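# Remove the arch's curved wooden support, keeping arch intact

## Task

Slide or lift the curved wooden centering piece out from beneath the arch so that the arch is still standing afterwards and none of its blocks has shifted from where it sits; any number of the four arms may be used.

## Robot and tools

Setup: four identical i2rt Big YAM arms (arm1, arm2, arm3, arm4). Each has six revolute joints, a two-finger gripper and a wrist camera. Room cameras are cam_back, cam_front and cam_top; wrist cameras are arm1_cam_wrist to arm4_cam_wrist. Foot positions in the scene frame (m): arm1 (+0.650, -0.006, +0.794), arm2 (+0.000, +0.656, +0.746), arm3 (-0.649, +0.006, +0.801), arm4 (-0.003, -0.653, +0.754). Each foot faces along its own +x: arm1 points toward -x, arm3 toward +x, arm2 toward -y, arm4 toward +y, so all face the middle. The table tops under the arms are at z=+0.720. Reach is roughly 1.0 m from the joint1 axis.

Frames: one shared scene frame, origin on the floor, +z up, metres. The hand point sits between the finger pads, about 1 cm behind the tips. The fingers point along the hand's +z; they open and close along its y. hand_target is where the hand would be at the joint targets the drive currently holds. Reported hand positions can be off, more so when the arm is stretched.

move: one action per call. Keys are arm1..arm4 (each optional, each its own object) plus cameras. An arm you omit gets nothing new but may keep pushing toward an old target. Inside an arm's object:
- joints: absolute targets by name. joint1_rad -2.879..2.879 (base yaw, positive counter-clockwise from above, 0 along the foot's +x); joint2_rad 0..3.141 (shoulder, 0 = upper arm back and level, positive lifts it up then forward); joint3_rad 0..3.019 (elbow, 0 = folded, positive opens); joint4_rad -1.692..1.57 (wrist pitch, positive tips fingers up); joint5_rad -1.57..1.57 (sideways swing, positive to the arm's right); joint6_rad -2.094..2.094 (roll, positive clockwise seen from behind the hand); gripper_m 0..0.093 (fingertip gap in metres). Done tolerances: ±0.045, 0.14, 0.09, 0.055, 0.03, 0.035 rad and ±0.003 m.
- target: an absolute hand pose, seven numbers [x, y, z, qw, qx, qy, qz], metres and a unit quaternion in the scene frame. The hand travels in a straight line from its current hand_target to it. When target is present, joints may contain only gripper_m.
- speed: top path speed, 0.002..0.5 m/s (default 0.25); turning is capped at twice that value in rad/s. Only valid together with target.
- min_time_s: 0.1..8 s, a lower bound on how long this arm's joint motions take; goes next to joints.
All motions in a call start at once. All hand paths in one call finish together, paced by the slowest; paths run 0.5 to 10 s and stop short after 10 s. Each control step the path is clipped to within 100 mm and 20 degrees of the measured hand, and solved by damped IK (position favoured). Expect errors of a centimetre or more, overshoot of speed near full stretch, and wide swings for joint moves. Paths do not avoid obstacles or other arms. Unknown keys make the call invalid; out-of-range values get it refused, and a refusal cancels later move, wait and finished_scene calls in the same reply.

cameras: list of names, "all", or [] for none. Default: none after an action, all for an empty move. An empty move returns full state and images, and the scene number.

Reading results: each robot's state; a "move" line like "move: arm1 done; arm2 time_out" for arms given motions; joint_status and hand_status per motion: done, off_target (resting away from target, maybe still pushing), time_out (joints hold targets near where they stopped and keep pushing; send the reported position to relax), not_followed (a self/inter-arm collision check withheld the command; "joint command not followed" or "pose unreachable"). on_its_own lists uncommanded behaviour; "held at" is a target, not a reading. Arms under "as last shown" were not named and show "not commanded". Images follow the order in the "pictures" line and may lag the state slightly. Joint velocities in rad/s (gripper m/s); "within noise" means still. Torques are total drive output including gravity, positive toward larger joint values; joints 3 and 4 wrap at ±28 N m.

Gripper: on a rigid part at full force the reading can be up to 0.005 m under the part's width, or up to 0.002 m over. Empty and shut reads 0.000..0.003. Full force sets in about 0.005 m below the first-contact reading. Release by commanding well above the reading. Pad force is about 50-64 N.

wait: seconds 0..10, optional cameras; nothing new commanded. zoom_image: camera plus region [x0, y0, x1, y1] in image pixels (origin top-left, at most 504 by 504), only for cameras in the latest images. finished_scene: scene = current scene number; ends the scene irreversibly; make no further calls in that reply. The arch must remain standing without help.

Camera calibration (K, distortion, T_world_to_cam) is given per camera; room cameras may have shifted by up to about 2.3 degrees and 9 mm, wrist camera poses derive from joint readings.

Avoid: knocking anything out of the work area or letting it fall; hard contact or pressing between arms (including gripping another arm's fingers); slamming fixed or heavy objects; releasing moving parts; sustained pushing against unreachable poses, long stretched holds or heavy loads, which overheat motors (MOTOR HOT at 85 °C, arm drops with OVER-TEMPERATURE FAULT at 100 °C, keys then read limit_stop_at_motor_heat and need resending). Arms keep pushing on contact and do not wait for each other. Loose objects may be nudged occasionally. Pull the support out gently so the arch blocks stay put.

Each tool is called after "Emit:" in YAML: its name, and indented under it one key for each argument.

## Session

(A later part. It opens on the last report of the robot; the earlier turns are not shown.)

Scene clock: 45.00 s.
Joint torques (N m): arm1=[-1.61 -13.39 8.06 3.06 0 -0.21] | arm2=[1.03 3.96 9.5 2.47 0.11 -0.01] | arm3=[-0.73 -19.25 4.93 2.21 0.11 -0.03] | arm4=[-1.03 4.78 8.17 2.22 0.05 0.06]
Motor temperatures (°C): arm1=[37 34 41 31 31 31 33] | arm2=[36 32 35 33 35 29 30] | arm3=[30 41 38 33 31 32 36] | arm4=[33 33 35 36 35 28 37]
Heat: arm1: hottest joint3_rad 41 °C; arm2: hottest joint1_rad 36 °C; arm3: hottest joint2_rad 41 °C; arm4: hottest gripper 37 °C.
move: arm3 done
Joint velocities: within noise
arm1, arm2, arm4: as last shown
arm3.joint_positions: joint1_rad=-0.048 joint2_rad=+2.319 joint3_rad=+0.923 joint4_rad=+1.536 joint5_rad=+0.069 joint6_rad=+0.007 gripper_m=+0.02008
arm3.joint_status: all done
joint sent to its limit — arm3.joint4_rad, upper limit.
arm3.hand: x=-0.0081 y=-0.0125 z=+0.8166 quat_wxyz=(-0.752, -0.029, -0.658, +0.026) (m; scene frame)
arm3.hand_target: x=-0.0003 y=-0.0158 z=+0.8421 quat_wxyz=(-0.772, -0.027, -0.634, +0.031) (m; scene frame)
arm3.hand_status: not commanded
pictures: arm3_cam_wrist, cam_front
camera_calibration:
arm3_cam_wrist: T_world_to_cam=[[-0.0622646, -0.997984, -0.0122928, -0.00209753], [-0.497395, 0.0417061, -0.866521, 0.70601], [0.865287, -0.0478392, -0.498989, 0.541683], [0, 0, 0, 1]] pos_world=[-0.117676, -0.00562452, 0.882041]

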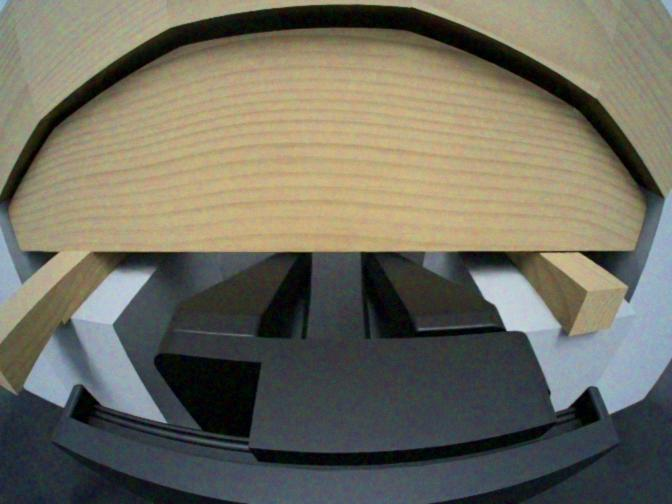

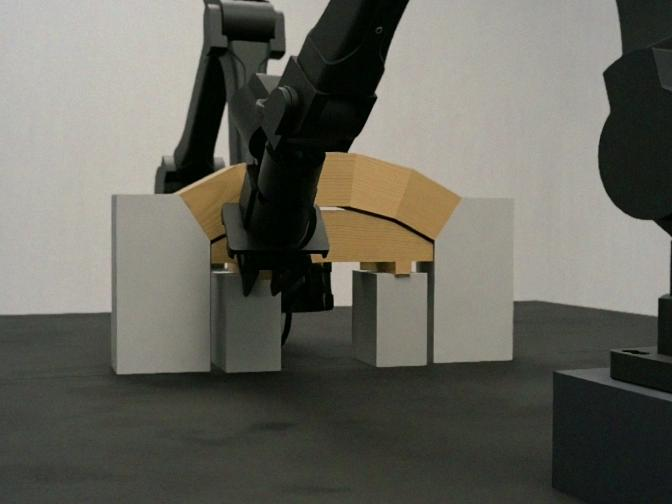

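Emit:
move:
  arm3: {"joints":{"joint2_rad":2.281},"min_time_s":1.0}
  cameras: ["arm3_cam_wrist","cam_front"]

Emit:
zoom_image:
  camera: "cam_front"
  region: [250, 190, 450, 320]

Scene clock: 46.80 s.
Joint torques (N m): arm1=[-1.55 -13.33 8.08 3.03 0 -0.22] | arm2=[1.32 3.78 9.54 2.5 0.1 -0.02] | arm3=[-0.73 -20.25 4.94 2.19 0.11 -0.02] | arm4=[-1.2 4.78 8.27 2.43 0.08 0.07]
Motor temperatures (°C): arm1=[37 34 41 31 31 31 33] | arm2=[36 32 35 33 35 29 30] | arm3=[30 41 38 33 31 32 36] | arm4=[33 33 35 36 35 28 37]
Heat: arm1: hottest joint3_rad 41 °C; arm2: hottest joint1_rad 36 °C; arm3: hottest joint2_rad 41 °C; arm4: hottest gripper 37 °C.
move: arm3 done
Joint velocities: within noise
arm1, arm2, arm4: as last shown
arm3.joint_positions: joint1_rad=-0.048 joint2_rad=+2.315 joint3_rad=+0.923 joint4_rad=+1.536 joint5_rad=+0.069 joint6_rad=+0.006 gripper_m=+0.02008
arm3.joint_status: all done
arm3.hand: x=-0.0078 y=-0.0125 z=+0.8187 quat_wxyz=(-0.753, -0.028, -0.657, +0.026) (m; scene frame)
arm3.hand_target: x=+0.0009 y=-0.0158 z=+0.8510 quat_wxyz=(-0.777, -0.028, -0.629, +0.031) (m; scene frame)
arm3.hand_status: not commanded
pictures: arm3_cam_wrist, cam_front
camera_calibration:
arm3_cam_wrist: T_world_to_cam=[[-0.0623667, -0.997989, -0.0112947, -0.00286174], [-0.494486, 0.0407278, -0.868231, 0.709369], [0.866945, -0.0485636, -0.496032, 0.540035], [0, 0, 0, 1]] pos_world=[-0.117586, -0.00552092, 0.883738]

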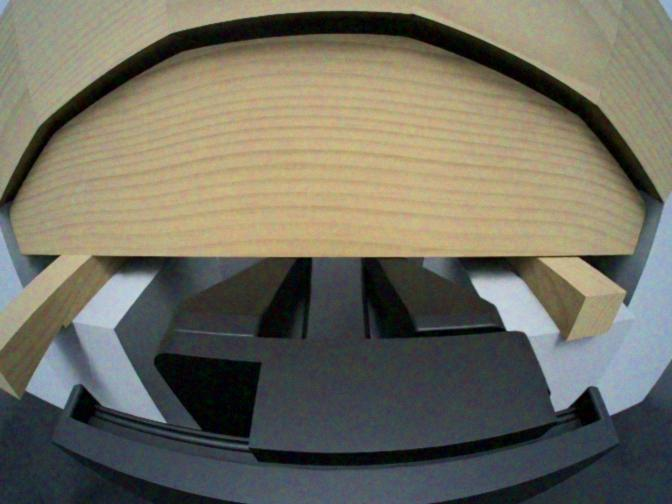

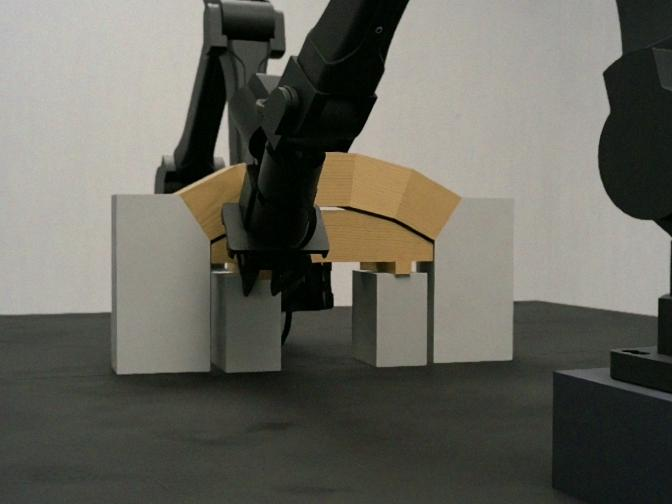

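Scaled by 2.520 from the camera's 672x504 image, which has a finer 960x720 frame.

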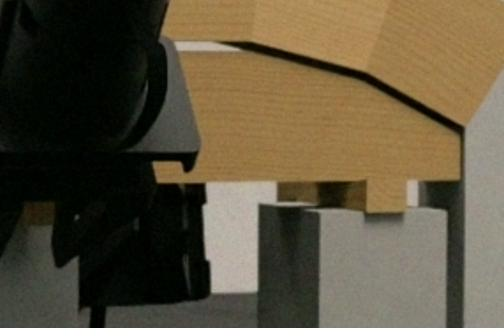

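Emit:
move:
  arm1: {"joints":{"gripper_m":0.012}}
  cameras: ["arm1_cam_wrist"]

Scene clock: 47.67 s.
Joint torques (N m): arm1=[-1.49 -13.39 8.1 3.03 0.06 -0.21] | arm2=[1.2 3.78 9.51 2.48 0.11 -0.01] | arm3=[-0.62 -20.25 4.97 2.19 0.11 -0.02] | arm4=[-1.08 4.6 8.27 2.29 0.06 0.06]
Motor temperatures (°C): arm1=[37 34 41 31 31 31 33] | arm2=[36 32 35 33 35 29 30] | arm3=[30 41 38 33 31 32 36] | arm4=[33 33 35 36 35 28 37]
Heat: arm1: hottest joint3_rad 41 °C; arm2: hottest joint1_rad 36 °C; arm3: hottest joint2_rad 41 °C; arm4: hottest gripper 37 °C.
move: arm1 off_target
Joint velocities: within noise
arm1.joint_positions: joint1_rad=+0.223 joint2_rad=+1.830 joint3_rad=+1.019 joint4_rad=+0.068 joint5_rad=+0.198 joint6_rad=+0.190 gripper_m=+0.01708
arm1.joint_status: gripper_m off_target (ended at +0.01711, target +0.01200)
arm1.hand: x=+0.0284 y=-0.0957 z=+0.8324 quat_wxyz=(-0.016, +0.910, -0.034, -0.412) (m; scene frame)
arm1.hand_target: x=+0.0128 y=-0.0899 z=+0.8323 quat_wxyz=(-0.017, +0.906, -0.037, -0.422) (m; scene frame)
arm1.hand_status: not commanded
arm2, arm3, arm4: as last shown
arm3.hand: x=-0.0077 y=-0.0125 z=+0.8189 quat_wxyz=(-0.753, -0.028, -0.657, +0.026) (m; scene frame)
arm3.hand_target: x=+0.0009 y=-0.0158 z=+0.8512 quat_wxyz=(-0.777, -0.028, -0.628, +0.031) (m; scene frame)
pictures: arm1_cam_wrist
camera_calibration:
arm1_cam_wrist: T_world_to_cam=[[0.0856795, 0.996278, 0.00944317, 0.0839006], [0.970278, -0.081283, -0.227935, 0.157541], [-0.226319, 0.0286918, -0.973631, 0.947433], [0, 0, 0, 1]] pos_world=[0.0543747, -0.0979665, 0.957566]

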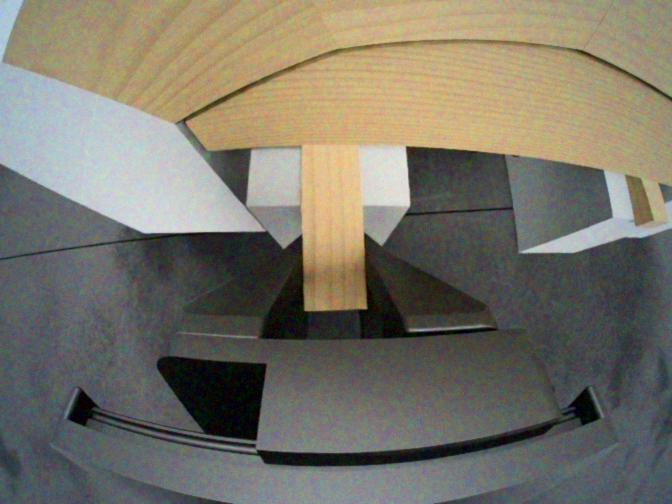

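Emit:
move:
  arm1: {"target":[0.075,-0.0955,0.833,0.0173,-0.9055,0.0372,0.4223],"speed":0.05}
  cameras: ["arm1_cam_wrist","arm3_cam_wrist","cam_front"]

Scene clock: 49.67 s.
Joint torques (N m): arm1=[0.67 -15.44 4.51 3 0.22 0.04] | arm2=[1.14 3.66 9.52 2.45 0.09 -0.02] | arm3=[-0.62 -19.96 5 2.18 0.09 -0.02] | arm4=[-0.85 3.9 8.35 2.22 0.07 0.07]
Motor temperatures (°C): arm1=[37 34 41 31 31 31 33] | arm2=[36 32 35 33 35 29 30] | arm3=[30 42 38 33 31 32 36] | arm4=[33 33 35 36 35 28 37]
Heat: arm1: hottest joint3_rad 41 °C; arm2: hottest joint1_rad 36 °C; arm3: hottest joint2_rad 42 °C; arm4: hottest gripper 37 °C.
move: arm1 off_target
Joint velocities: within noise
arm1.joint_positions: joint1_rad=+0.230 joint2_rad=+1.761 joint3_rad=+0.883 joint4_rad=+0.129 joint5_rad=+0.221 joint6_rad=+0.195 gripper_m=+0.01708
arm1.joint_status: not commanded
arm1.hand: x=+0.0725 y=-0.0873 z=+0.8250 quat_wxyz=(-0.024, +0.911, -0.037, -0.411) (m; scene frame)
arm1.hand_target: x=+0.0750 y=-0.0954 z=+0.8328 quat_wxyz=(-0.017, +0.906, -0.037, -0.422) (m; scene frame)
arm1.hand_status: off_target (0.012 m and 1.6 deg from the pose sent, 0.047 m and 1.4 deg at the start)
arm2, arm3, arm4: as last shown
arm3.joint_positions: joint1_rad=-0.048 joint2_rad=+2.311 joint3_rad=+0.923 joint4_rad=+1.536 joint5_rad=+0.069 joint6_rad=+0.006 gripper_m=+0.02008
arm3.hand: x=-0.0073 y=-0.0125 z=+0.8211 quat_wxyz=(-0.754, -0.028, -0.655, +0.026) (m; scene frame)
pictures: arm1_cam_wrist, arm3_cam_wrist, cam_front
camera_calibration:
arm1_cam_wrist: T_world_to_cam=[[0.0980984, 0.994925, 0.0223857, 0.0601597], [0.969849, -0.0905349, -0.226267, 0.111602], [-0.223092, 0.0439071, -0.973808, 0.95117], [0, 0, 0, 1]] pos_world=[0.0980599, -0.0915137, 0.950162]
arm3_cam_wrist: T_world_to_cam=[[-0.0623571, -0.997991, -0.0111709, -0.00293489], [-0.491228, 0.0404324, -0.870092, 0.713225], [0.868796, -0.048769, -0.492762, 0.538181], [0, 0, 0, 1]] pos_world=[-0.117397, -0.00551986, 0.885734]

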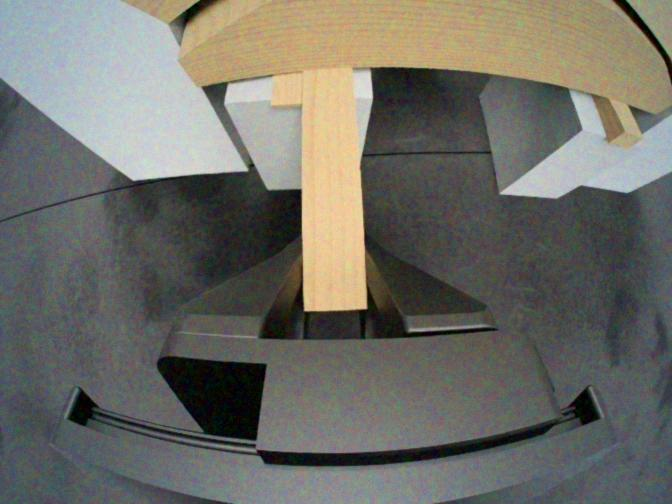

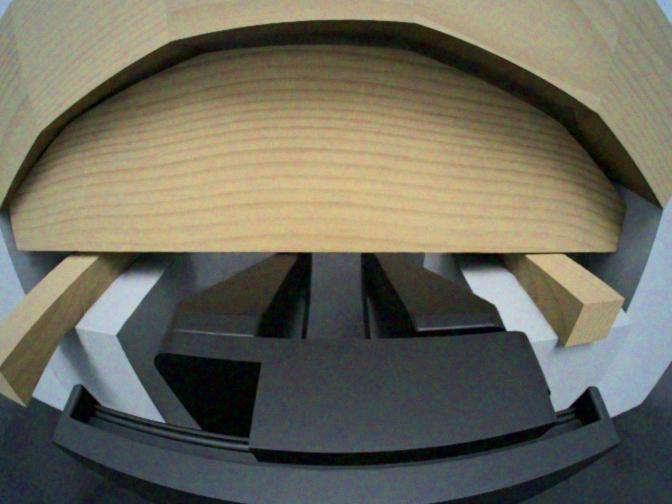

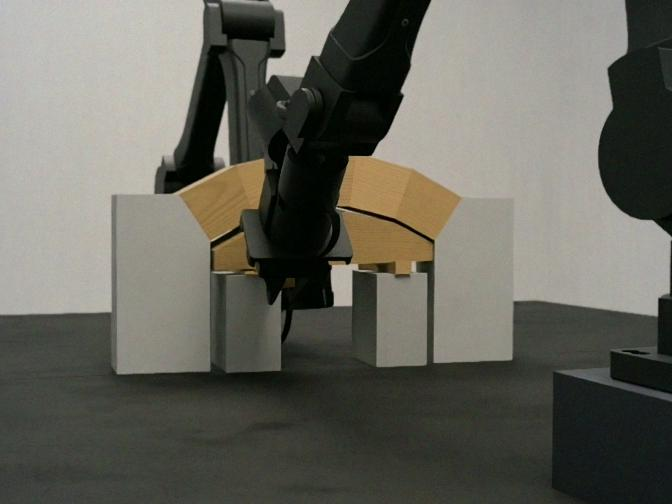

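Emit:
move:
  arm1: {"target":[0.15,-0.1015,0.838,0.0173,-0.9055,0.0372,0.4223],"speed":0.06}
  cameras: ["arm1_cam_wrist","arm3_cam_wrist","cam_front","cam_top"]

Emit:
zoom_image:
  camera: "cam_front"
  region: [190, 190, 450, 320]

Scene clock: 51.77 s.
Joint torques (N m): arm1=[0.67 -12.4 4.25 3.02 0.28 0.06] | arm2=[1.03 3.84 9.51 2.41 0.1 -0.02] | arm3=[-0.79 -19.96 4.98 2.19 0.13 -0.01] | arm4=[-1.26 4.78 8.2 2.32 0.07 0.09]
Motor temperatures (°C): arm1=[37 35 41 31 31 31 33] | arm2=[36 32 35 33 35 29 30] | arm3=[30 42 38 33 31 32 36] | arm4=[33 33 35 36 35 28 37]
Heat: arm1: hottest joint3_rad 41 °C; arm2: hottest joint1_rad 36 °C; arm3: hottest joint2_rad 42 °C; arm4: hottest gripper 37 °C.
move: arm1 off_target
Joint velocities: within noise
arm1.joint_positions: joint1_rad=+0.288 joint2_rad=+1.605 joint3_rad=+0.682 joint4_rad=+0.160 joint5_rad=+0.264 joint6_rad=+0.234 gripper_m=+0.01708
arm1.joint_status: not commanded
arm1.hand: x=+0.1480 y=-0.0944 z=+0.8303 quat_wxyz=(-0.025, +0.911, -0.037, -0.409) (m; scene frame)
arm1.hand_target: x=+0.1499 y=-0.1015 z=+0.8379 quat_wxyz=(-0.017, +0.906, -0.037, -0.422) (m; scene frame)
arm1.hand_status: off_target (0.011 m and 1.9 deg from the pose sent, 0.080 m and 1.6 deg at the start)
arm2.joint_positions: joint1_rad=-0.491 joint2_rad=+0.571 joint3_rad=+1.396 joint4_rad=-1.145 joint5_rad=+0.158 joint6_rad=+0.378 gripper_m=+0.09396
arm2.joint_status: not commanded
arm2.hand: x=-0.1424 y=+0.4717 z=+1.3418 quat_wxyz=(-0.330, -0.780, -0.216, +0.486) (m; scene frame)
arm2.hand_target: x=-0.1404 y=+0.4751 z=+1.3501 quat_wxyz=(-0.336, -0.774, -0.213, +0.492) (m; scene frame)
arm2.hand_status: not commanded
arm3: as last shown
arm4.joint_positions: joint1_rad=-0.377 joint2_rad=+0.615 joint3_rad=+1.493 joint4_rad=-1.274 joint5_rad=+0.157 joint6_rad=-0.616 gripper_m=+0.09396
arm4.joint_status: not commanded
arm4.hand: x=+0.0978 y=-0.4603 z=+1.3602 quat_wxyz=(-0.554, +0.623, -0.545, -0.090) (m; scene frame)
arm4.hand_target: x=+0.0963 y=-0.4637 z=+1.3683 quat_wxyz=(-0.562, +0.618, -0.542, -0.093) (m; scene frame)
arm4.hand_status: not commanded
pictures: arm1_cam_wrist, arm3_cam_wrist, cam_front, cam_top
camera_calibration:
arm1_cam_wrist: T_world_to_cam=[[0.0978521, 0.994885, 0.0250641, 0.057509], [0.970537, -0.0898245, -0.223585, 0.0366156], [-0.22019, 0.0462039, -0.974362, 0.973785], [0, 0, 0, 1]] pos_world=[0.173254, -0.0989186, 0.955565]
arm3_cam_wrist: T_world_to_cam=[[-0.0623571, -0.997991, -0.0111709, -0.00293489], [-0.491228, 0.0404324, -0.870092, 0.713225], [0.868796, -0.048769, -0.492762, 0.538181], [0, 0, 0, 1]] pos_world=[-0.117397, -0.00551986, 0.885734]

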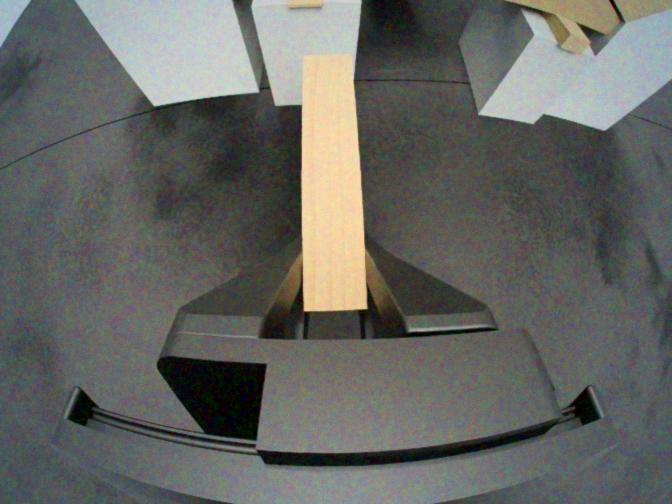

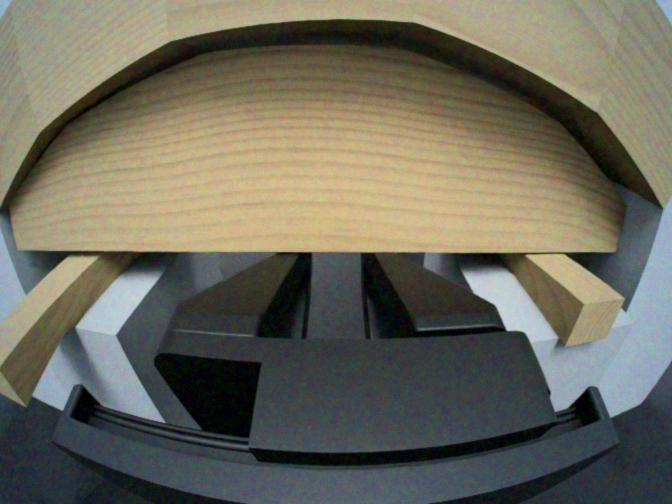

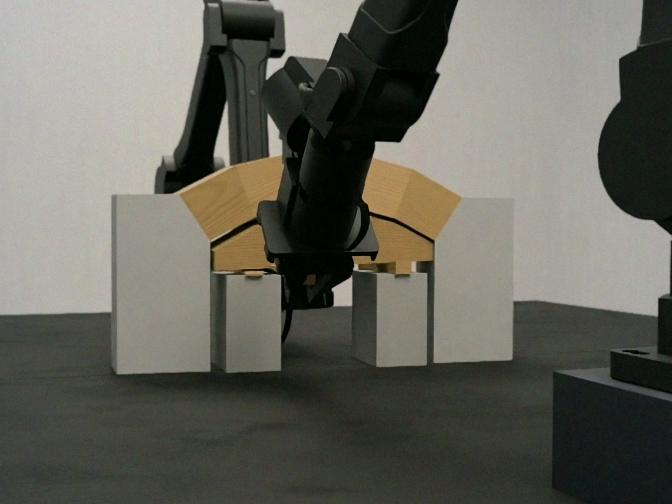

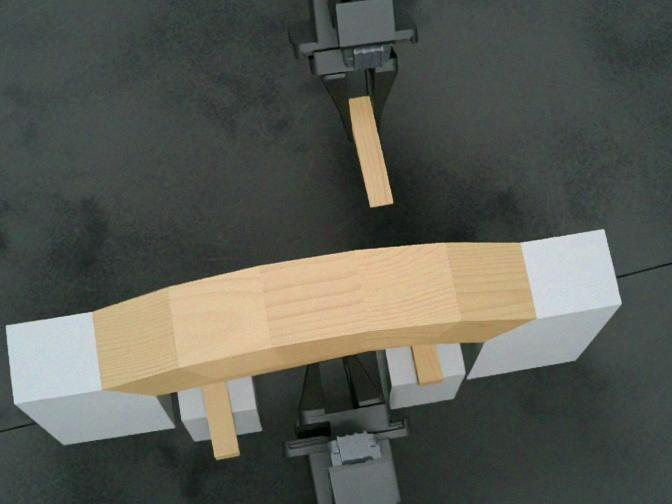

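Scaled by 1.938 from the camera's 672x504 image, which has a finer 960x720 frame.

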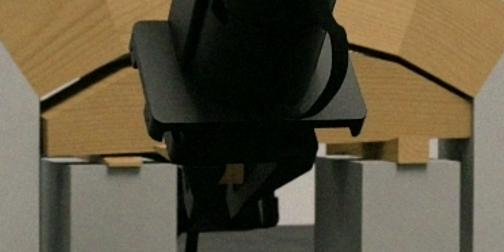

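Emit:
move:
  arm1: {"target":[0.27,-0.10,0.765,0.0173,-0.9055,0.0372,0.4223],"speed":0.15}
  arm3: {"target":[-0.03,-0.014,0.792,0.7434,0.0277,0.6674,-0.0305],"speed":0.1}
  cameras: ["arm3_cam_wrist","cam_front","arm1_cam_wrist"]

Emit:
zoom_image:
  camera: "cam_front"
  region: [190, 150, 500, 320]

Scene clock: 55.37 s.
Joint torques (N m): arm1=[0.91 -5.71 2.18 3.07 0.32 0.02] | arm2=[1.26 3.72 9.5 2.39 0.11 -0.02] | arm3=[-0.44 -14.86 2.43 2.25 0.25 0.03] | arm4=[-0.97 4.25 8.23 2.18 0.06 0.08]
Motor temperatures (°C): arm1=[37 35 41 31 31 31 34] | arm2=[36 32 35 33 35 29 30] | arm3=[30 43 38 33 31 32 36] | arm4=[33 33 35 36 35 28 37]
Heat: arm1: hottest joint3_rad 41 °C; arm2: hottest joint1_rad 36 °C; arm3: hottest joint2_rad 43 °C; arm4: hottest gripper 37 °C.
move: arm1 done; arm3 off_target
Joint velocities: within noise
arm1.joint_positions: joint1_rad=+0.408 joint2_rad=+1.623 joint3_rad=+0.342 joint4_rad=+0.528 joint5_rad=+0.352 joint6_rad=+0.320 gripper_m=+0.01708
arm1.joint_status: not commanded
arm1.hand: x=+0.2642 y=-0.0963 z=+0.7720 quat_wxyz=(-0.020, +0.904, -0.040, -0.425) (m; scene frame)
arm1.hand_target: x=+0.2702 y=-0.0998 z=+0.7651 quat_wxyz=(-0.017, +0.906, -0.037, -0.422) (m; scene frame)
arm1.hand_status: done (0.010 m and 0.5 deg from the pose sent, 0.138 m and 1.9 deg at the start)
arm2, arm4: as last shown
arm3.joint_positions: joint1_rad=-0.048 joint2_rad=+2.319 joint3_rad=+0.877 joint4_rad=+1.536 joint5_rad=+0.069 joint6_rad=+0.006 gripper_m=+0.02008
arm3.joint_status: not commanded
arm3.hand: x=-0.0245 y=-0.0125 z=+0.8023 quat_wxyz=(-0.736, -0.028, -0.675, +0.027) (m; scene frame)
arm3.hand_target: x=-0.0297 y=-0.0139 z=+0.7924 quat_wxyz=(-0.734, -0.028, -0.678, +0.030) (m; scene frame)
arm3.hand_status: off_target (0.012 m and 1.3 deg from the pose sent, 0.037 m and 1.9 deg at the start; a joint's target at an end of its range on 54 of 54 steps)
pictures: arm1_cam_wrist, arm3_cam_wrist, cam_front
camera_calibration:
arm1_cam_wrist: T_world_to_cam=[[0.098862, 0.995036, 0.0114078, 0.0597409], [0.962148, -0.0926561, -0.256294, -0.0621336], [-0.253965, 0.0363137, -0.966532, 0.944431], [0, 0, 0, 1]] pos_world=[0.293728, -0.0994972, 0.896217]
arm3_cam_wrist: T_world_to_cam=[[-0.0636306, -0.997939, -0.00825953, -0.00653236], [-0.537579, 0.0412477, -0.842204, 0.664903], [0.840809, -0.0491498, -0.539096, 0.580351], [0, 0, 0, 1]] pos_world=[-0.130942, -0.00542046, 0.872794]

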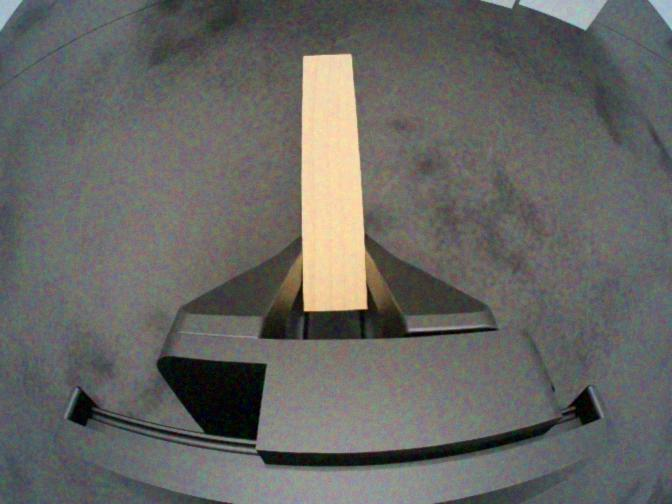

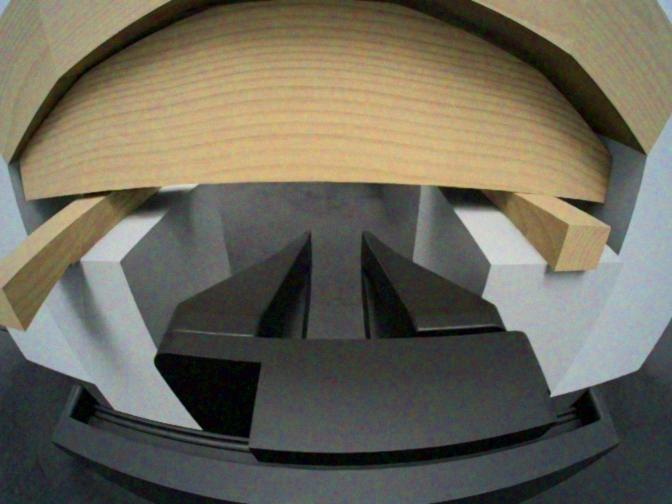

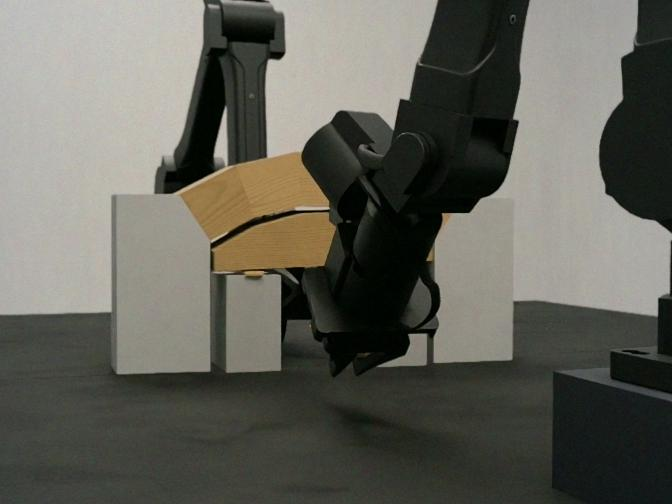

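Scaled by 1.626 from the camera's 672x504 image, which has a finer 960x720 frame.

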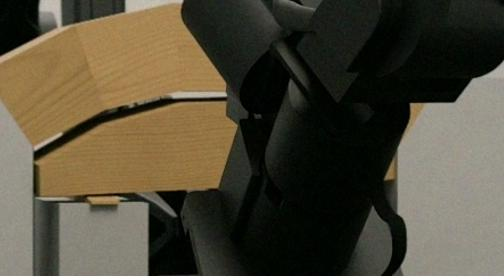

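Emit:
move:
  arm1: {"target":[0.27,-0.10,0.737,0.0173,-0.9055,0.0372,0.4223],"speed":0.06}
  arm3: {"target":[-0.17,-0.004,0.80,0.7065,0.029,0.7065,-0.029],"speed":0.2}
  cameras: ["cam_front"]

Emit:
zoom_image:
  camera: "cam_front"
  region: [270, 280, 470, 420]

Scene clock: 57.20 s.
Joint torques (N m): arm1=[0.79 -6.53 1.39 3.04 0.32 0.02] | arm2=[1.2 3.72 9.46 2.43 0.09 -0.01] | arm3=[0.38 -13.98 -0.29 2.29 0.28 0.18] | arm4=[-1.38 4.31 8.2 2.29 0.07 0.09]
Motor temperatures (°C): arm1=[37 35 41 31 31 31 34] | arm2=[36 32 35 33 35 29 30] | arm3=[30 43 38 33 31 32 36] | arm4=[33 33 35 36 35 28 36]
Heat: arm1: hottest joint3_rad 41 °C; arm2: hottest joint1_rad 36 °C; arm3: hottest joint2_rad 43 °C; arm4: hottest joint4_rad 36 °C.
move: arm1 done; arm3 off_target
Joint velocities: within noise
arm1.joint_positions: joint1_rad=+0.409 joint2_rad=+1.768 joint3_rad=+0.342 joint4_rad=+0.670 joint5_rad=+0.353 joint6_rad=+0.322 gripper_m=+0.01708
arm1.joint_status: not commanded
arm1.hand: x=+0.2655 y=-0.0958 z=+0.7428 quat_wxyz=(-0.020, +0.905, -0.040, -0.424) (m; scene frame)
arm1.hand_target: x=+0.2701 y=-0.0999 z=+0.7372 quat_wxyz=(-0.017, +0.906, -0.037, -0.422) (m; scene frame)
arm1.hand_status: done (0.008 m and 0.5 deg from the pose sent, 0.036 m and 0.5 deg at the start)
arm2, arm4: as last shown
arm3.joint_positions: joint1_rad=-0.031 joint2_rad=+2.152 joint3_rad=+0.445 joint4_rad=+1.536 joint5_rad=+0.100 joint6_rad=+0.011 gripper_m=+0.02008
arm3.joint_status: not commanded
arm3.hand: x=-0.1711 y=-0.0088 z=+0.7864 quat_wxyz=(-0.641, -0.031, -0.766, +0.035) (m; scene frame)
arm3.hand_target: x=-0.1696 y=-0.0041 z=+0.8002 quat_wxyz=(-0.655, -0.033, -0.755, +0.029) (m; scene frame)
arm3.hand_status: off_target (0.014 m and 10.2 deg from the pose sent, 0.146 m and 4.9 deg at the start; a joint's target at an end of its range on 44 of 44 steps)
pictures: cam_front

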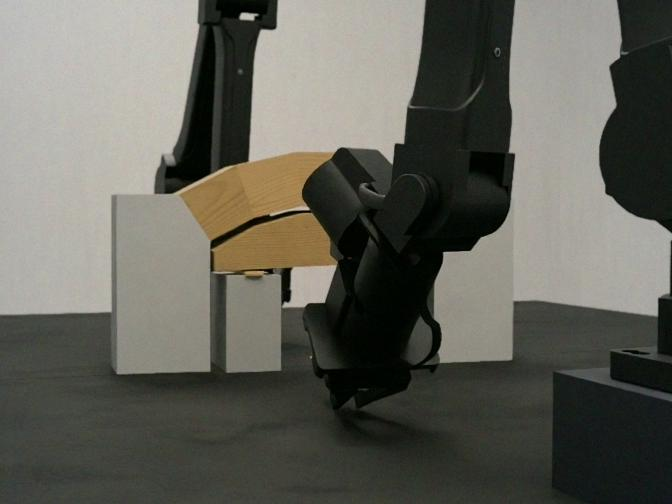

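Scaled by 2.520 from the camera's 672x504 image, which has a finer 960x720 frame.

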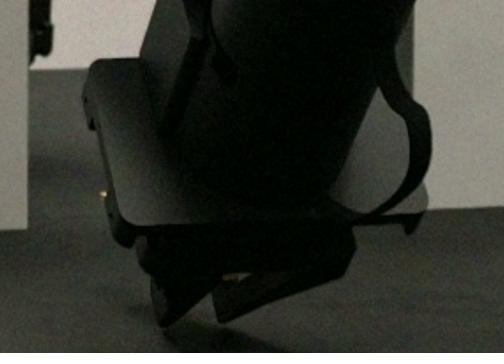

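Emit:
move:
  arm1: {"target":[0.27,-0.10,0.728,0.0173,-0.9055,0.0372,0.4223],"speed":0.04}
  arm3: {"target":[-0.145,0.080,0.875,0.4222,0.0372,0.9055,-0.0173],"speed":0.2,"joints":{"gripper_m":0.05}}
  cameras: ["cam_front","arm3_cam_wrist","arm1_cam_wrist"]

Emit:
zoom_image:
  camera: "cam_front"
  region: [270, 280, 470, 420]

Scene clock: 59.70 s.
Joint torques (N m): arm1=[0.62 -5.66 1.35 2.41 0.18 0] | arm2=[1.2 3.84 9.5 2.5 0.09 -0.02] | arm3=[0.38 -11.58 11.84 0.68 0.38 0.17] | arm4=[-0.73 4.72 8.14 2.21 0.04 0.08]
Motor temperatures (°C): arm1=[37 35 40 31 31 31 34] | arm2=[36 32 35 33 35 29 30] | arm3=[30 43 38 33 31 32 36] | arm4=[33 33 35 36 34 28 36]
Heat: arm1: hottest joint3_rad 40 °C; arm2: hottest joint1_rad 36 °C; arm3: hottest joint2_rad 43 °C; arm4: hottest joint4_rad 36 °C.
move: arm1 off_target; arm3 off_target
Joint velocities: within noise
arm1.joint_positions: joint1_rad=+0.409 joint2_rad=+1.799 joint3_rad=+0.342 joint4_rad=+0.726 joint5_rad=+0.357 joint6_rad=+0.323 gripper_m=+0.01708
arm1.joint_status: not commanded
arm1.hand: x=+0.2623 y=-0.0964 z=+0.7413 quat_wxyz=(-0.017, +0.899, -0.043, -0.435) (m; scene frame)
arm1.hand_target: x=+0.2704 y=-0.0996 z=+0.7286 quat_wxyz=(-0.018, +0.906, -0.037, -0.422) (m; scene frame)
arm1.hand_status: off_target (0.016 m and 1.7 deg from the pose sent, 0.016 m and 0.5 deg at the start)
arm2, arm4: as last shown
arm3.joint_positions: joint1_rad=+0.177 joint2_rad=+1.499 joint3_rad=+0.636 joint4_rad=+0.103 joint5_rad=+0.227 joint6_rad=+0.193 gripper_m=+0.04991
arm3.joint_status: all done
arm3.hand: x=-0.1642 y=+0.0715 z=+0.8521 quat_wxyz=(-0.402, -0.033, -0.915, +0.025) (m; scene frame)
arm3.hand_target: x=-0.1461 y=+0.0798 z=+0.8755 quat_wxyz=(-0.422, -0.037, -0.905, +0.017) (m; scene frame)
arm3.hand_status: off_target (0.031 m and 2.8 deg from the pose sent, 0.128 m and 29.9 deg at the start)
pictures: arm1_cam_wrist, arm3_cam_wrist, cam_front
camera_calibration:
arm1_cam_wrist: T_world_to_cam=[[0.102646, 0.994717, 0.0017062, 0.0665635], [0.955954, -0.0981713, -0.276614, -0.0519599], [-0.274985, 0.0300243, -0.96098, 0.915079], [0, 0, 0, 1]] pos_world=[0.294471, -0.0987874, 0.864886]
arm3_cam_wrist: T_world_to_cam=[[-0.0742703, -0.997214, 0.00692576, 0.0540939], [-0.982545, 0.0719865, -0.17153, -0.0184615], [0.170554, -0.0195445, -0.985154, 0.996624], [0, 0, 0, 1]] pos_world=[-0.1841, 0.0747507, 0.978288]

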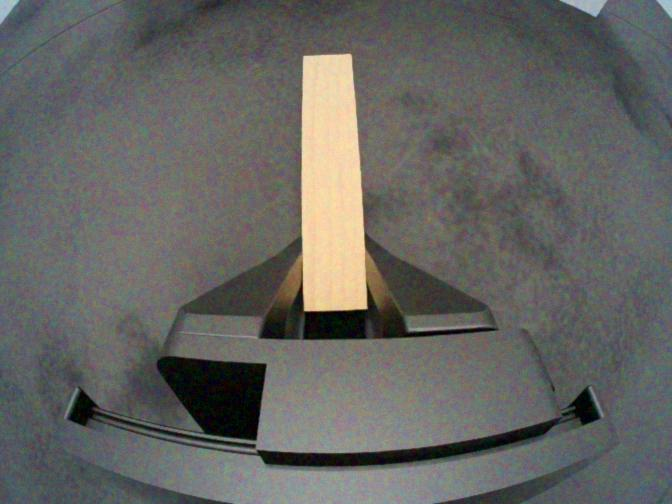

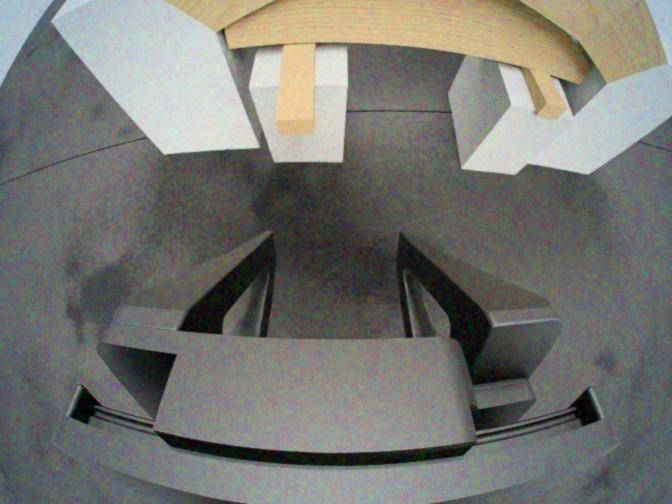

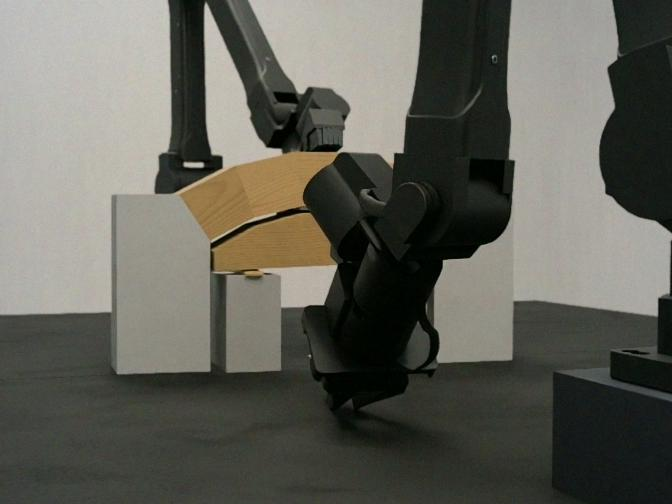

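Scaled by 2.520 from the camera's 672x504 image, which has a finer 960x720 frame.

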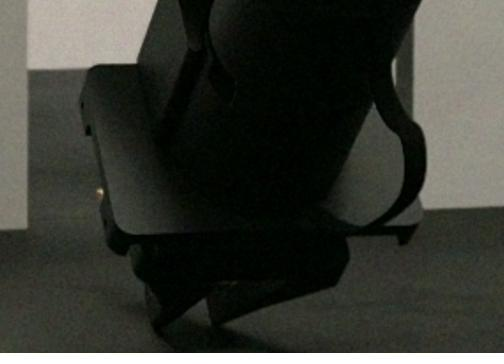

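Emit:
move:
  arm1: {"joints":{"gripper_m":0.04}}
  arm3: {"target":[-0.105,0.094,0.858,0.4222,0.0372,0.9055,-0.0173],"speed":0.1}
  cameras: ["arm3_cam_wrist","arm1_cam_wrist"]

Scene clock: 61.23 s.
Joint torques (N m): arm1=[0.62 -5.6 1.39 2.37 0.11 -0.01] | arm2=[1.38 3.9 9.51 2.41 0.12 -0.03] | arm3=[0.32 -10.58 11.89 1.87 0.41 0.2] | arm4=[-0.73 4.48 8.2 2.22 0.05 0.08]
Motor temperatures (°C): arm1=[37 35 40 31 31 31 34] | arm2=[36 32 35 33 35 29 30] | arm3=[30 43 38 33 31 32 36] | arm4=[33 33 35 36 34 28 36]
Heat: arm1: hottest joint3_rad 40 °C; arm2: hottest joint1_rad 36 °C; arm3: hottest joint2_rad 43 °C; arm4: hottest joint4_rad 36 °C.
move: arm1 done; arm3 off_target
Joint velocities: within noise
arm1.joint_positions: joint1_rad=+0.411 joint2_rad=+1.800 joint3_rad=+0.342 joint4_rad=+0.727 joint5_rad=+0.358 joint6_rad=+0.323 gripper_m=+0.03991
arm1.joint_status: all done
arm1.hand: x=+0.2624 y=-0.0967 z=+0.7412 quat_wxyz=(-0.017, +0.899, -0.043, -0.435) (m; scene frame)
arm1.hand_target: x=+0.2704 y=-0.0996 z=+0.7286 quat_wxyz=(-0.017, +0.906, -0.037, -0.422) (m; scene frame)
arm1.hand_status: not commanded
arm2, arm4: as last shown
arm3.joint_positions: joint1_rad=+0.188 joint2_rad=+1.602 joint3_rad=+0.738 joint4_rad=+0.102 joint5_rad=+0.235 joint6_rad=+0.202 gripper_m=+0.04991
arm3.joint_status: not commanded
arm3.hand: x=-0.1273 y=+0.0844 z=+0.8454 quat_wxyz=(-0.402, -0.033, -0.915, +0.025) (m; scene frame)
arm3.hand_target: x=-0.1065 y=+0.0939 z=+0.8587 quat_wxyz=(-0.422, -0.037, -0.906, +0.017) (m; scene frame)
arm3.hand_status: off_target (0.027 m and 2.7 deg from the pose sent, 0.064 m and 2.8 deg at the start)
pictures: arm1_cam_wrist, arm3_cam_wrist
camera_calibration:
arm1_cam_wrist: T_world_to_cam=[[0.102525, 0.994728, 0.00232885, 0.0664405], [0.955872, -0.0978713, -0.277001, -0.0518305], [-0.275313, 0.0306255, -0.960867, 0.915108], [0, 0, 0, 1]] pos_world=[0.294672, -0.0991885, 0.864785]
arm3_cam_wrist: T_world_to_cam=[[-0.0743668, -0.997211, 0.00633724, 0.0702008], [-0.982399, 0.0721673, -0.172289, 0.0164642], [0.171351, -0.0190383, -0.985026, 0.98393], [0, 0, 0, 1]] pos_world=[-0.147202, 0.0875491, 0.971588]

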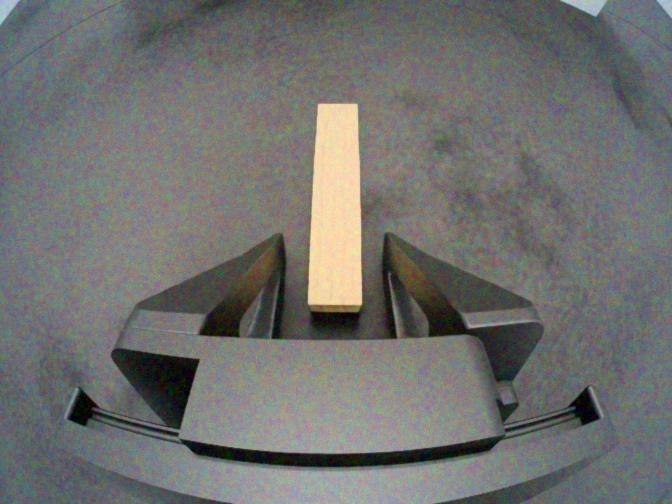

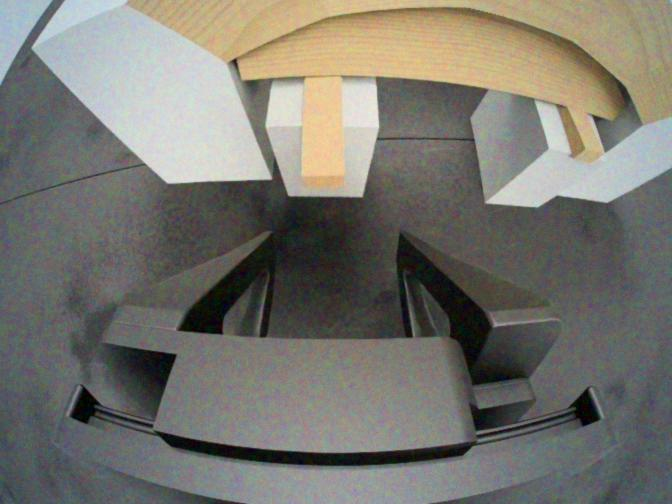

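Emit:
move:
  arm1: {"target":[0.31,-0.10,0.85,0.0173,-0.9055,0.0372,0.4223],"speed":0.2}
  arm3: {"target":[-0.07,0.101,0.838,0.4222,0.0372,0.9055,-0.0173],"speed":0.08}
  cameras: ["arm3_cam_wrist"]

Scene clock: 63.40 s.
Joint torques (N m): arm1=[0.79 -4.01 7.15 1.26 0.31 0.05] | arm2=[1.26 3.72 9.43 2.48 0.11 -0.01] | arm3=[0.26 -11.99 11.64 1.89 0.32 0.18] | arm4=[-1.14 4.89 8.21 2.33 0.05 0.07]
Motor temperatures (°C): arm1=[37 35 40 30 31 31 34] | arm2=[36 32 36 33 35 29 30] | arm3=[30 43 39 33 31 31 36] | arm4=[33 33 35 36 34 28 36]
Heat: arm1: hottest joint3_rad 40 °C; arm2: hottest joint1_rad 36 °C; arm3: hottest joint2_rad 43 °C; arm4: hottest joint4_rad 36 °C.
move: arm1 off_target; arm3 off_target
Joint velocities: within noise
arm1.joint_positions: joint1_rad=+0.472 joint2_rad=+1.144 joint3_rad=+0.276 joint4_rad=+0.071 joint5_rad=+0.398 joint6_rad=+0.368 gripper_m=+0.03991
arm1.joint_status: not commanded
arm1.hand: x=+0.3167 y=-0.0911 z=+0.8391 quat_wxyz=(-0.026, +0.909, -0.037, -0.414) (m; scene frame)
arm1.hand_target: x=+0.3102 y=-0.1000 z=+0.8500 quat_wxyz=(-0.017, +0.906, -0.037, -0.422) (m; scene frame)
arm1.hand_status: off_target (0.016 m and 1.4 deg from the pose sent, 0.119 m and 1.7 deg at the start)
arm2, arm4: as last shown
arm3.joint_positions: joint1_rad=+0.188 joint2_rad=+1.717 joint3_rad=+0.830 joint4_rad=+0.129 joint5_rad=+0.235 joint6_rad=+0.202 gripper_m=+0.04991
arm3.joint_status: not commanded
arm3.hand: x=-0.0920 y=+0.0925 z=+0.8283 quat_wxyz=(-0.403, -0.034, -0.914, +0.025) (m; scene frame)
arm3.hand_target: x=-0.0714 y=+0.1009 z=+0.8387 quat_wxyz=(-0.422, -0.037, -0.906, +0.017) (m; scene frame)
arm3.hand_status: off_target (0.026 m and 2.6 deg from the pose sent, 0.060 m and 2.7 deg at the start)
pictures: arm3_cam_wrist
camera_calibration:
arm3_cam_wrist: T_world_to_cam=[[-0.0743446, -0.997218, 0.00541344, 0.0817578], [-0.981887, 0.0722508, -0.175151, 0.049885], [0.174272, -0.0183369, -0.984527, 0.960966], [0, 0, 0, 1]] pos_world=[-0.11241, 0.0955473, 0.954391]

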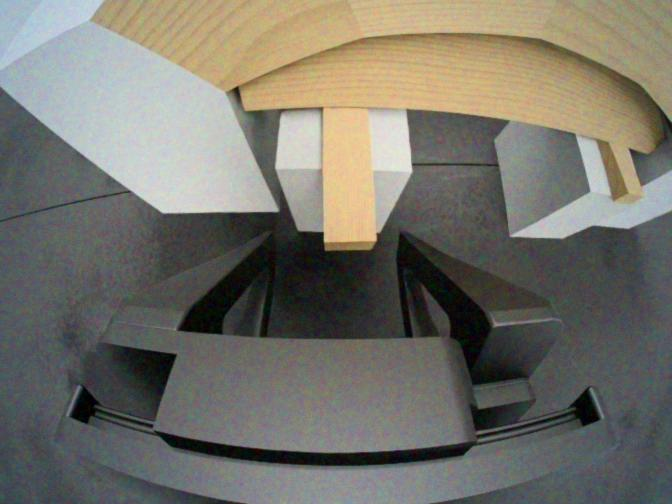

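Emit:
move:
  arm1: {"target":[0.27,-0.05,0.85,-0.4791,-0.4791,0.5201,0.5201],"speed":0.25,"joints":{"gripper_m":0.092}}
  arm3: {"target":[-0.047,0.0935,0.840,0.4222,0.0372,0.9055,-0.0173],"speed":0.08}
  cameras: ["arm3_cam_wrist","arm1_cam_wrist"]

Scene clock: 68.10 s.
Joint torques (N m): arm1=[1.03 -5.07 0.5 3.43 0.2 -0.08] | arm2=[1.14 3.72 9.51 2.41 0.11 -0.02] | arm3=[-1.08 -12.92 11.99 1.05 0.11 -0.01] | arm4=[-0.56 4.66 8.18 2.25 0.04 0.06]
Motor temperatures (°C): arm1=[37 35 40 31 31 31 33] | arm2=[36 32 36 33 34 29 30] | arm3=[30 42 40 33 31 31 36] | arm4=[33 32 35 36 34 28 36]
Heat: arm1: hottest joint3_rad 40 °C; arm2: hottest joint1_rad 36 °C; arm3: hottest joint2_rad 42 °C; arm4: hottest joint4_rad 36 °C.
move: arm1 off_target; arm3 off_target
Joint velocities: within noise
arm1.joint_positions: joint1_rad=+0.292 joint2_rad=+1.875 joint3_rad=+0.152 joint4_rad=+1.562 joint5_rad=+0.374 joint6_rad=+1.623 gripper_m=+0.09189
arm1.joint_status: all done
arm1.hand: x=+0.2718 y=-0.0439 z=+0.8514 quat_wxyz=(+0.432, +0.508, -0.560, -0.491) (m; scene frame)
arm1.hand_target: x=+0.2698 y=-0.0501 z=+0.8506 quat_wxyz=(+0.441, +0.506, -0.558, -0.488) (m; scene frame)
arm1.hand_status: off_target (0.006 m and 8.5 deg from the pose sent, 0.063 m and 97.8 deg at the start; a joint's target at an end of its range on 50 of 133 steps)
arm2, arm4: as last shown
arm3.joint_positions: joint1_rad=+0.178 joint2_rad=+1.753 joint3_rad=+0.892 joint4_rad=+0.129 joint5_rad=+0.220 joint6_rad=+0.201 gripper_m=+0.04991
arm3.joint_status: not commanded
arm3.hand: x=-0.0669 y=+0.0950 z=+0.8340 quat_wxyz=(-0.413, -0.036, -0.910, +0.017) (m; scene frame)
arm3.hand_target: x=-0.0481 y=+0.0932 z=+0.8403 quat_wxyz=(-0.422, -0.037, -0.906, +0.017) (m; scene frame)
arm3.hand_status: off_target (0.021 m and 1.1 deg from the pose sent, 0.047 m and 2.6 deg at the start)
pictures: arm1_cam_wrist, arm3_cam_wrist
camera_calibration:
arm1_cam_wrist: T_world_to_cam=[[0.158703, -0.00188996, -0.987324, 0.796272], [0.480626, -0.873366, 0.0789281, -0.233006], [-0.862445, -0.48706, -0.137698, 0.457962], [0, 0, 0, 1]] pos_world=[0.380585, 0.0210605, 0.86763]
arm3_cam_wrist: T_world_to_cam=[[-0.071937, -0.99735, -0.0108575, 0.0998967], [-0.977807, 0.0726666, -0.196502, 0.0935228], [0.196771, -0.00351929, -0.980443, 0.958998], [0, 0, 0, 1]] pos_world=[-0.0900691, 0.096211, 0.959705]

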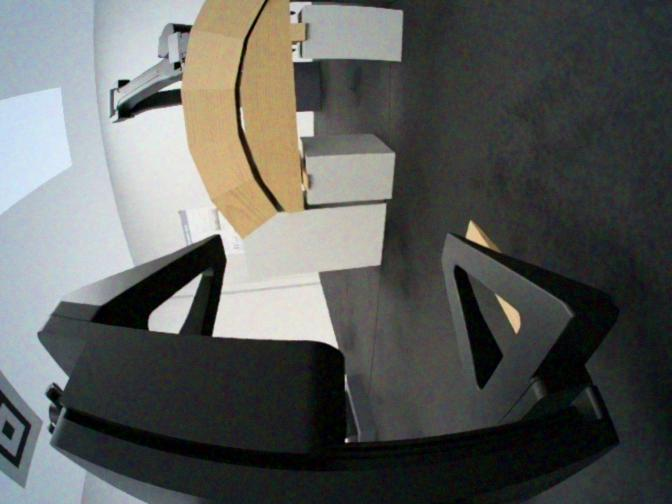

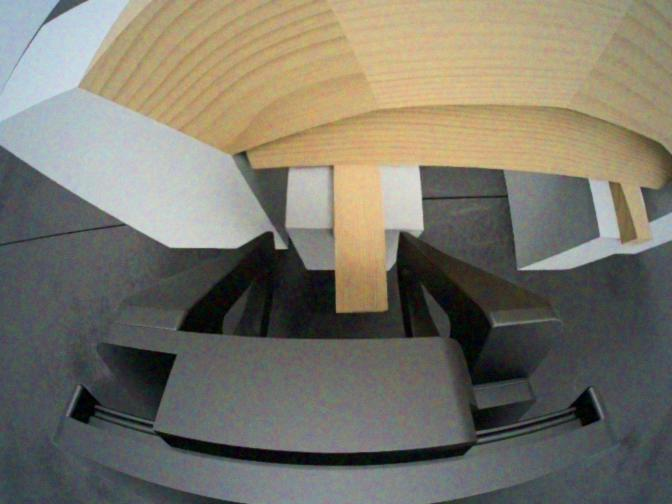

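Emit:
move:
  arm3: {"target":[-0.047,0.081,0.838,0.4222,0.0372,0.9055,-0.0173],"speed":0.08}
  cameras: ["arm3_cam_wrist"]

Emit:
zoom_image:
  camera: "arm3_cam_wrist"
  region: [200, 120, 480, 350]

Scene clock: 69.30 s.
Joint torques (N m): arm1=[0.79 -5.07 0.5 3.45 0.17 -0.09] | arm2=[1.32 3.78 9.42 2.44 0.08 -0.01] | arm3=[-0.85 -12.75 11.23 1.54 0.1 -0.01] | arm4=[-1.14 4.25 8.14 2.3 0.07 0.06]
Motor temperatures (°C): arm1=[37 35 40 31 31 31 33] | arm2=[36 32 36 33 34 29 30] | arm3=[30 42 40 33 31 31 36] | arm4=[33 32 35 36 34 28 36]
Heat: arm1: hottest joint3_rad 40 °C; arm2: hottest joint1_rad 36 °C; arm3: hottest joint2_rad 42 °C; arm4: hottest joint4_rad 36 °C.
move: arm3 off_target
Joint velocities: within noise
arm1, arm2, arm4: as last shown
arm3.joint_positions: joint1_rad=+0.151 joint2_rad=+1.754 joint3_rad=+0.892 joint4_rad=+0.129 joint5_rad=+0.201 joint6_rad=+0.186 gripper_m=+0.04991
arm3.joint_status: not commanded
arm3.hand: x=-0.0648 y=+0.0823 z=+0.8332 quat_wxyz=(-0.412, -0.038, -0.910, +0.017) (m; scene frame)
arm3.hand_target: x=-0.0479 y=+0.0807 z=+0.8381 quat_wxyz=(-0.422, -0.037, -0.906, +0.017) (m; scene frame)
arm3.hand_status: off_target (0.019 m and 1.4 deg from the pose sent, 0.025 m and 1.1 deg at the start)
pictures: arm3_cam_wrist
camera_calibration:
arm3_cam_wrist: T_world_to_cam=[[-0.0760992, -0.997024, -0.0123023, 0.0881936], [-0.978286, 0.0770431, -0.192408, 0.0925184], [0.192784, -0.00260697, -0.981238, 0.957986], [0, 0, 0, 1]] pos_world=[-0.0874631, 0.0833007, 0.958898]

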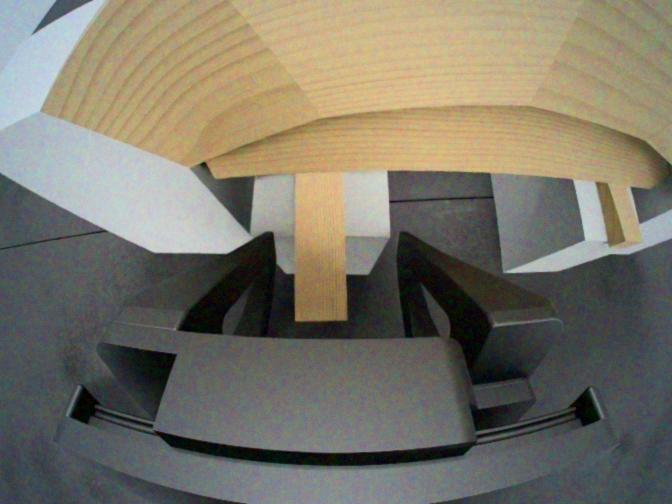

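Scaled by 1.800 from the camera's 672x504 image, which has a finer 960x720 frame.

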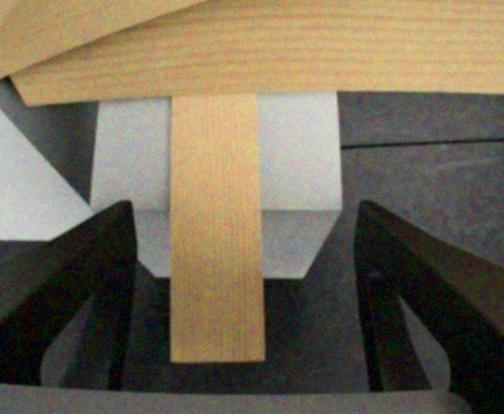

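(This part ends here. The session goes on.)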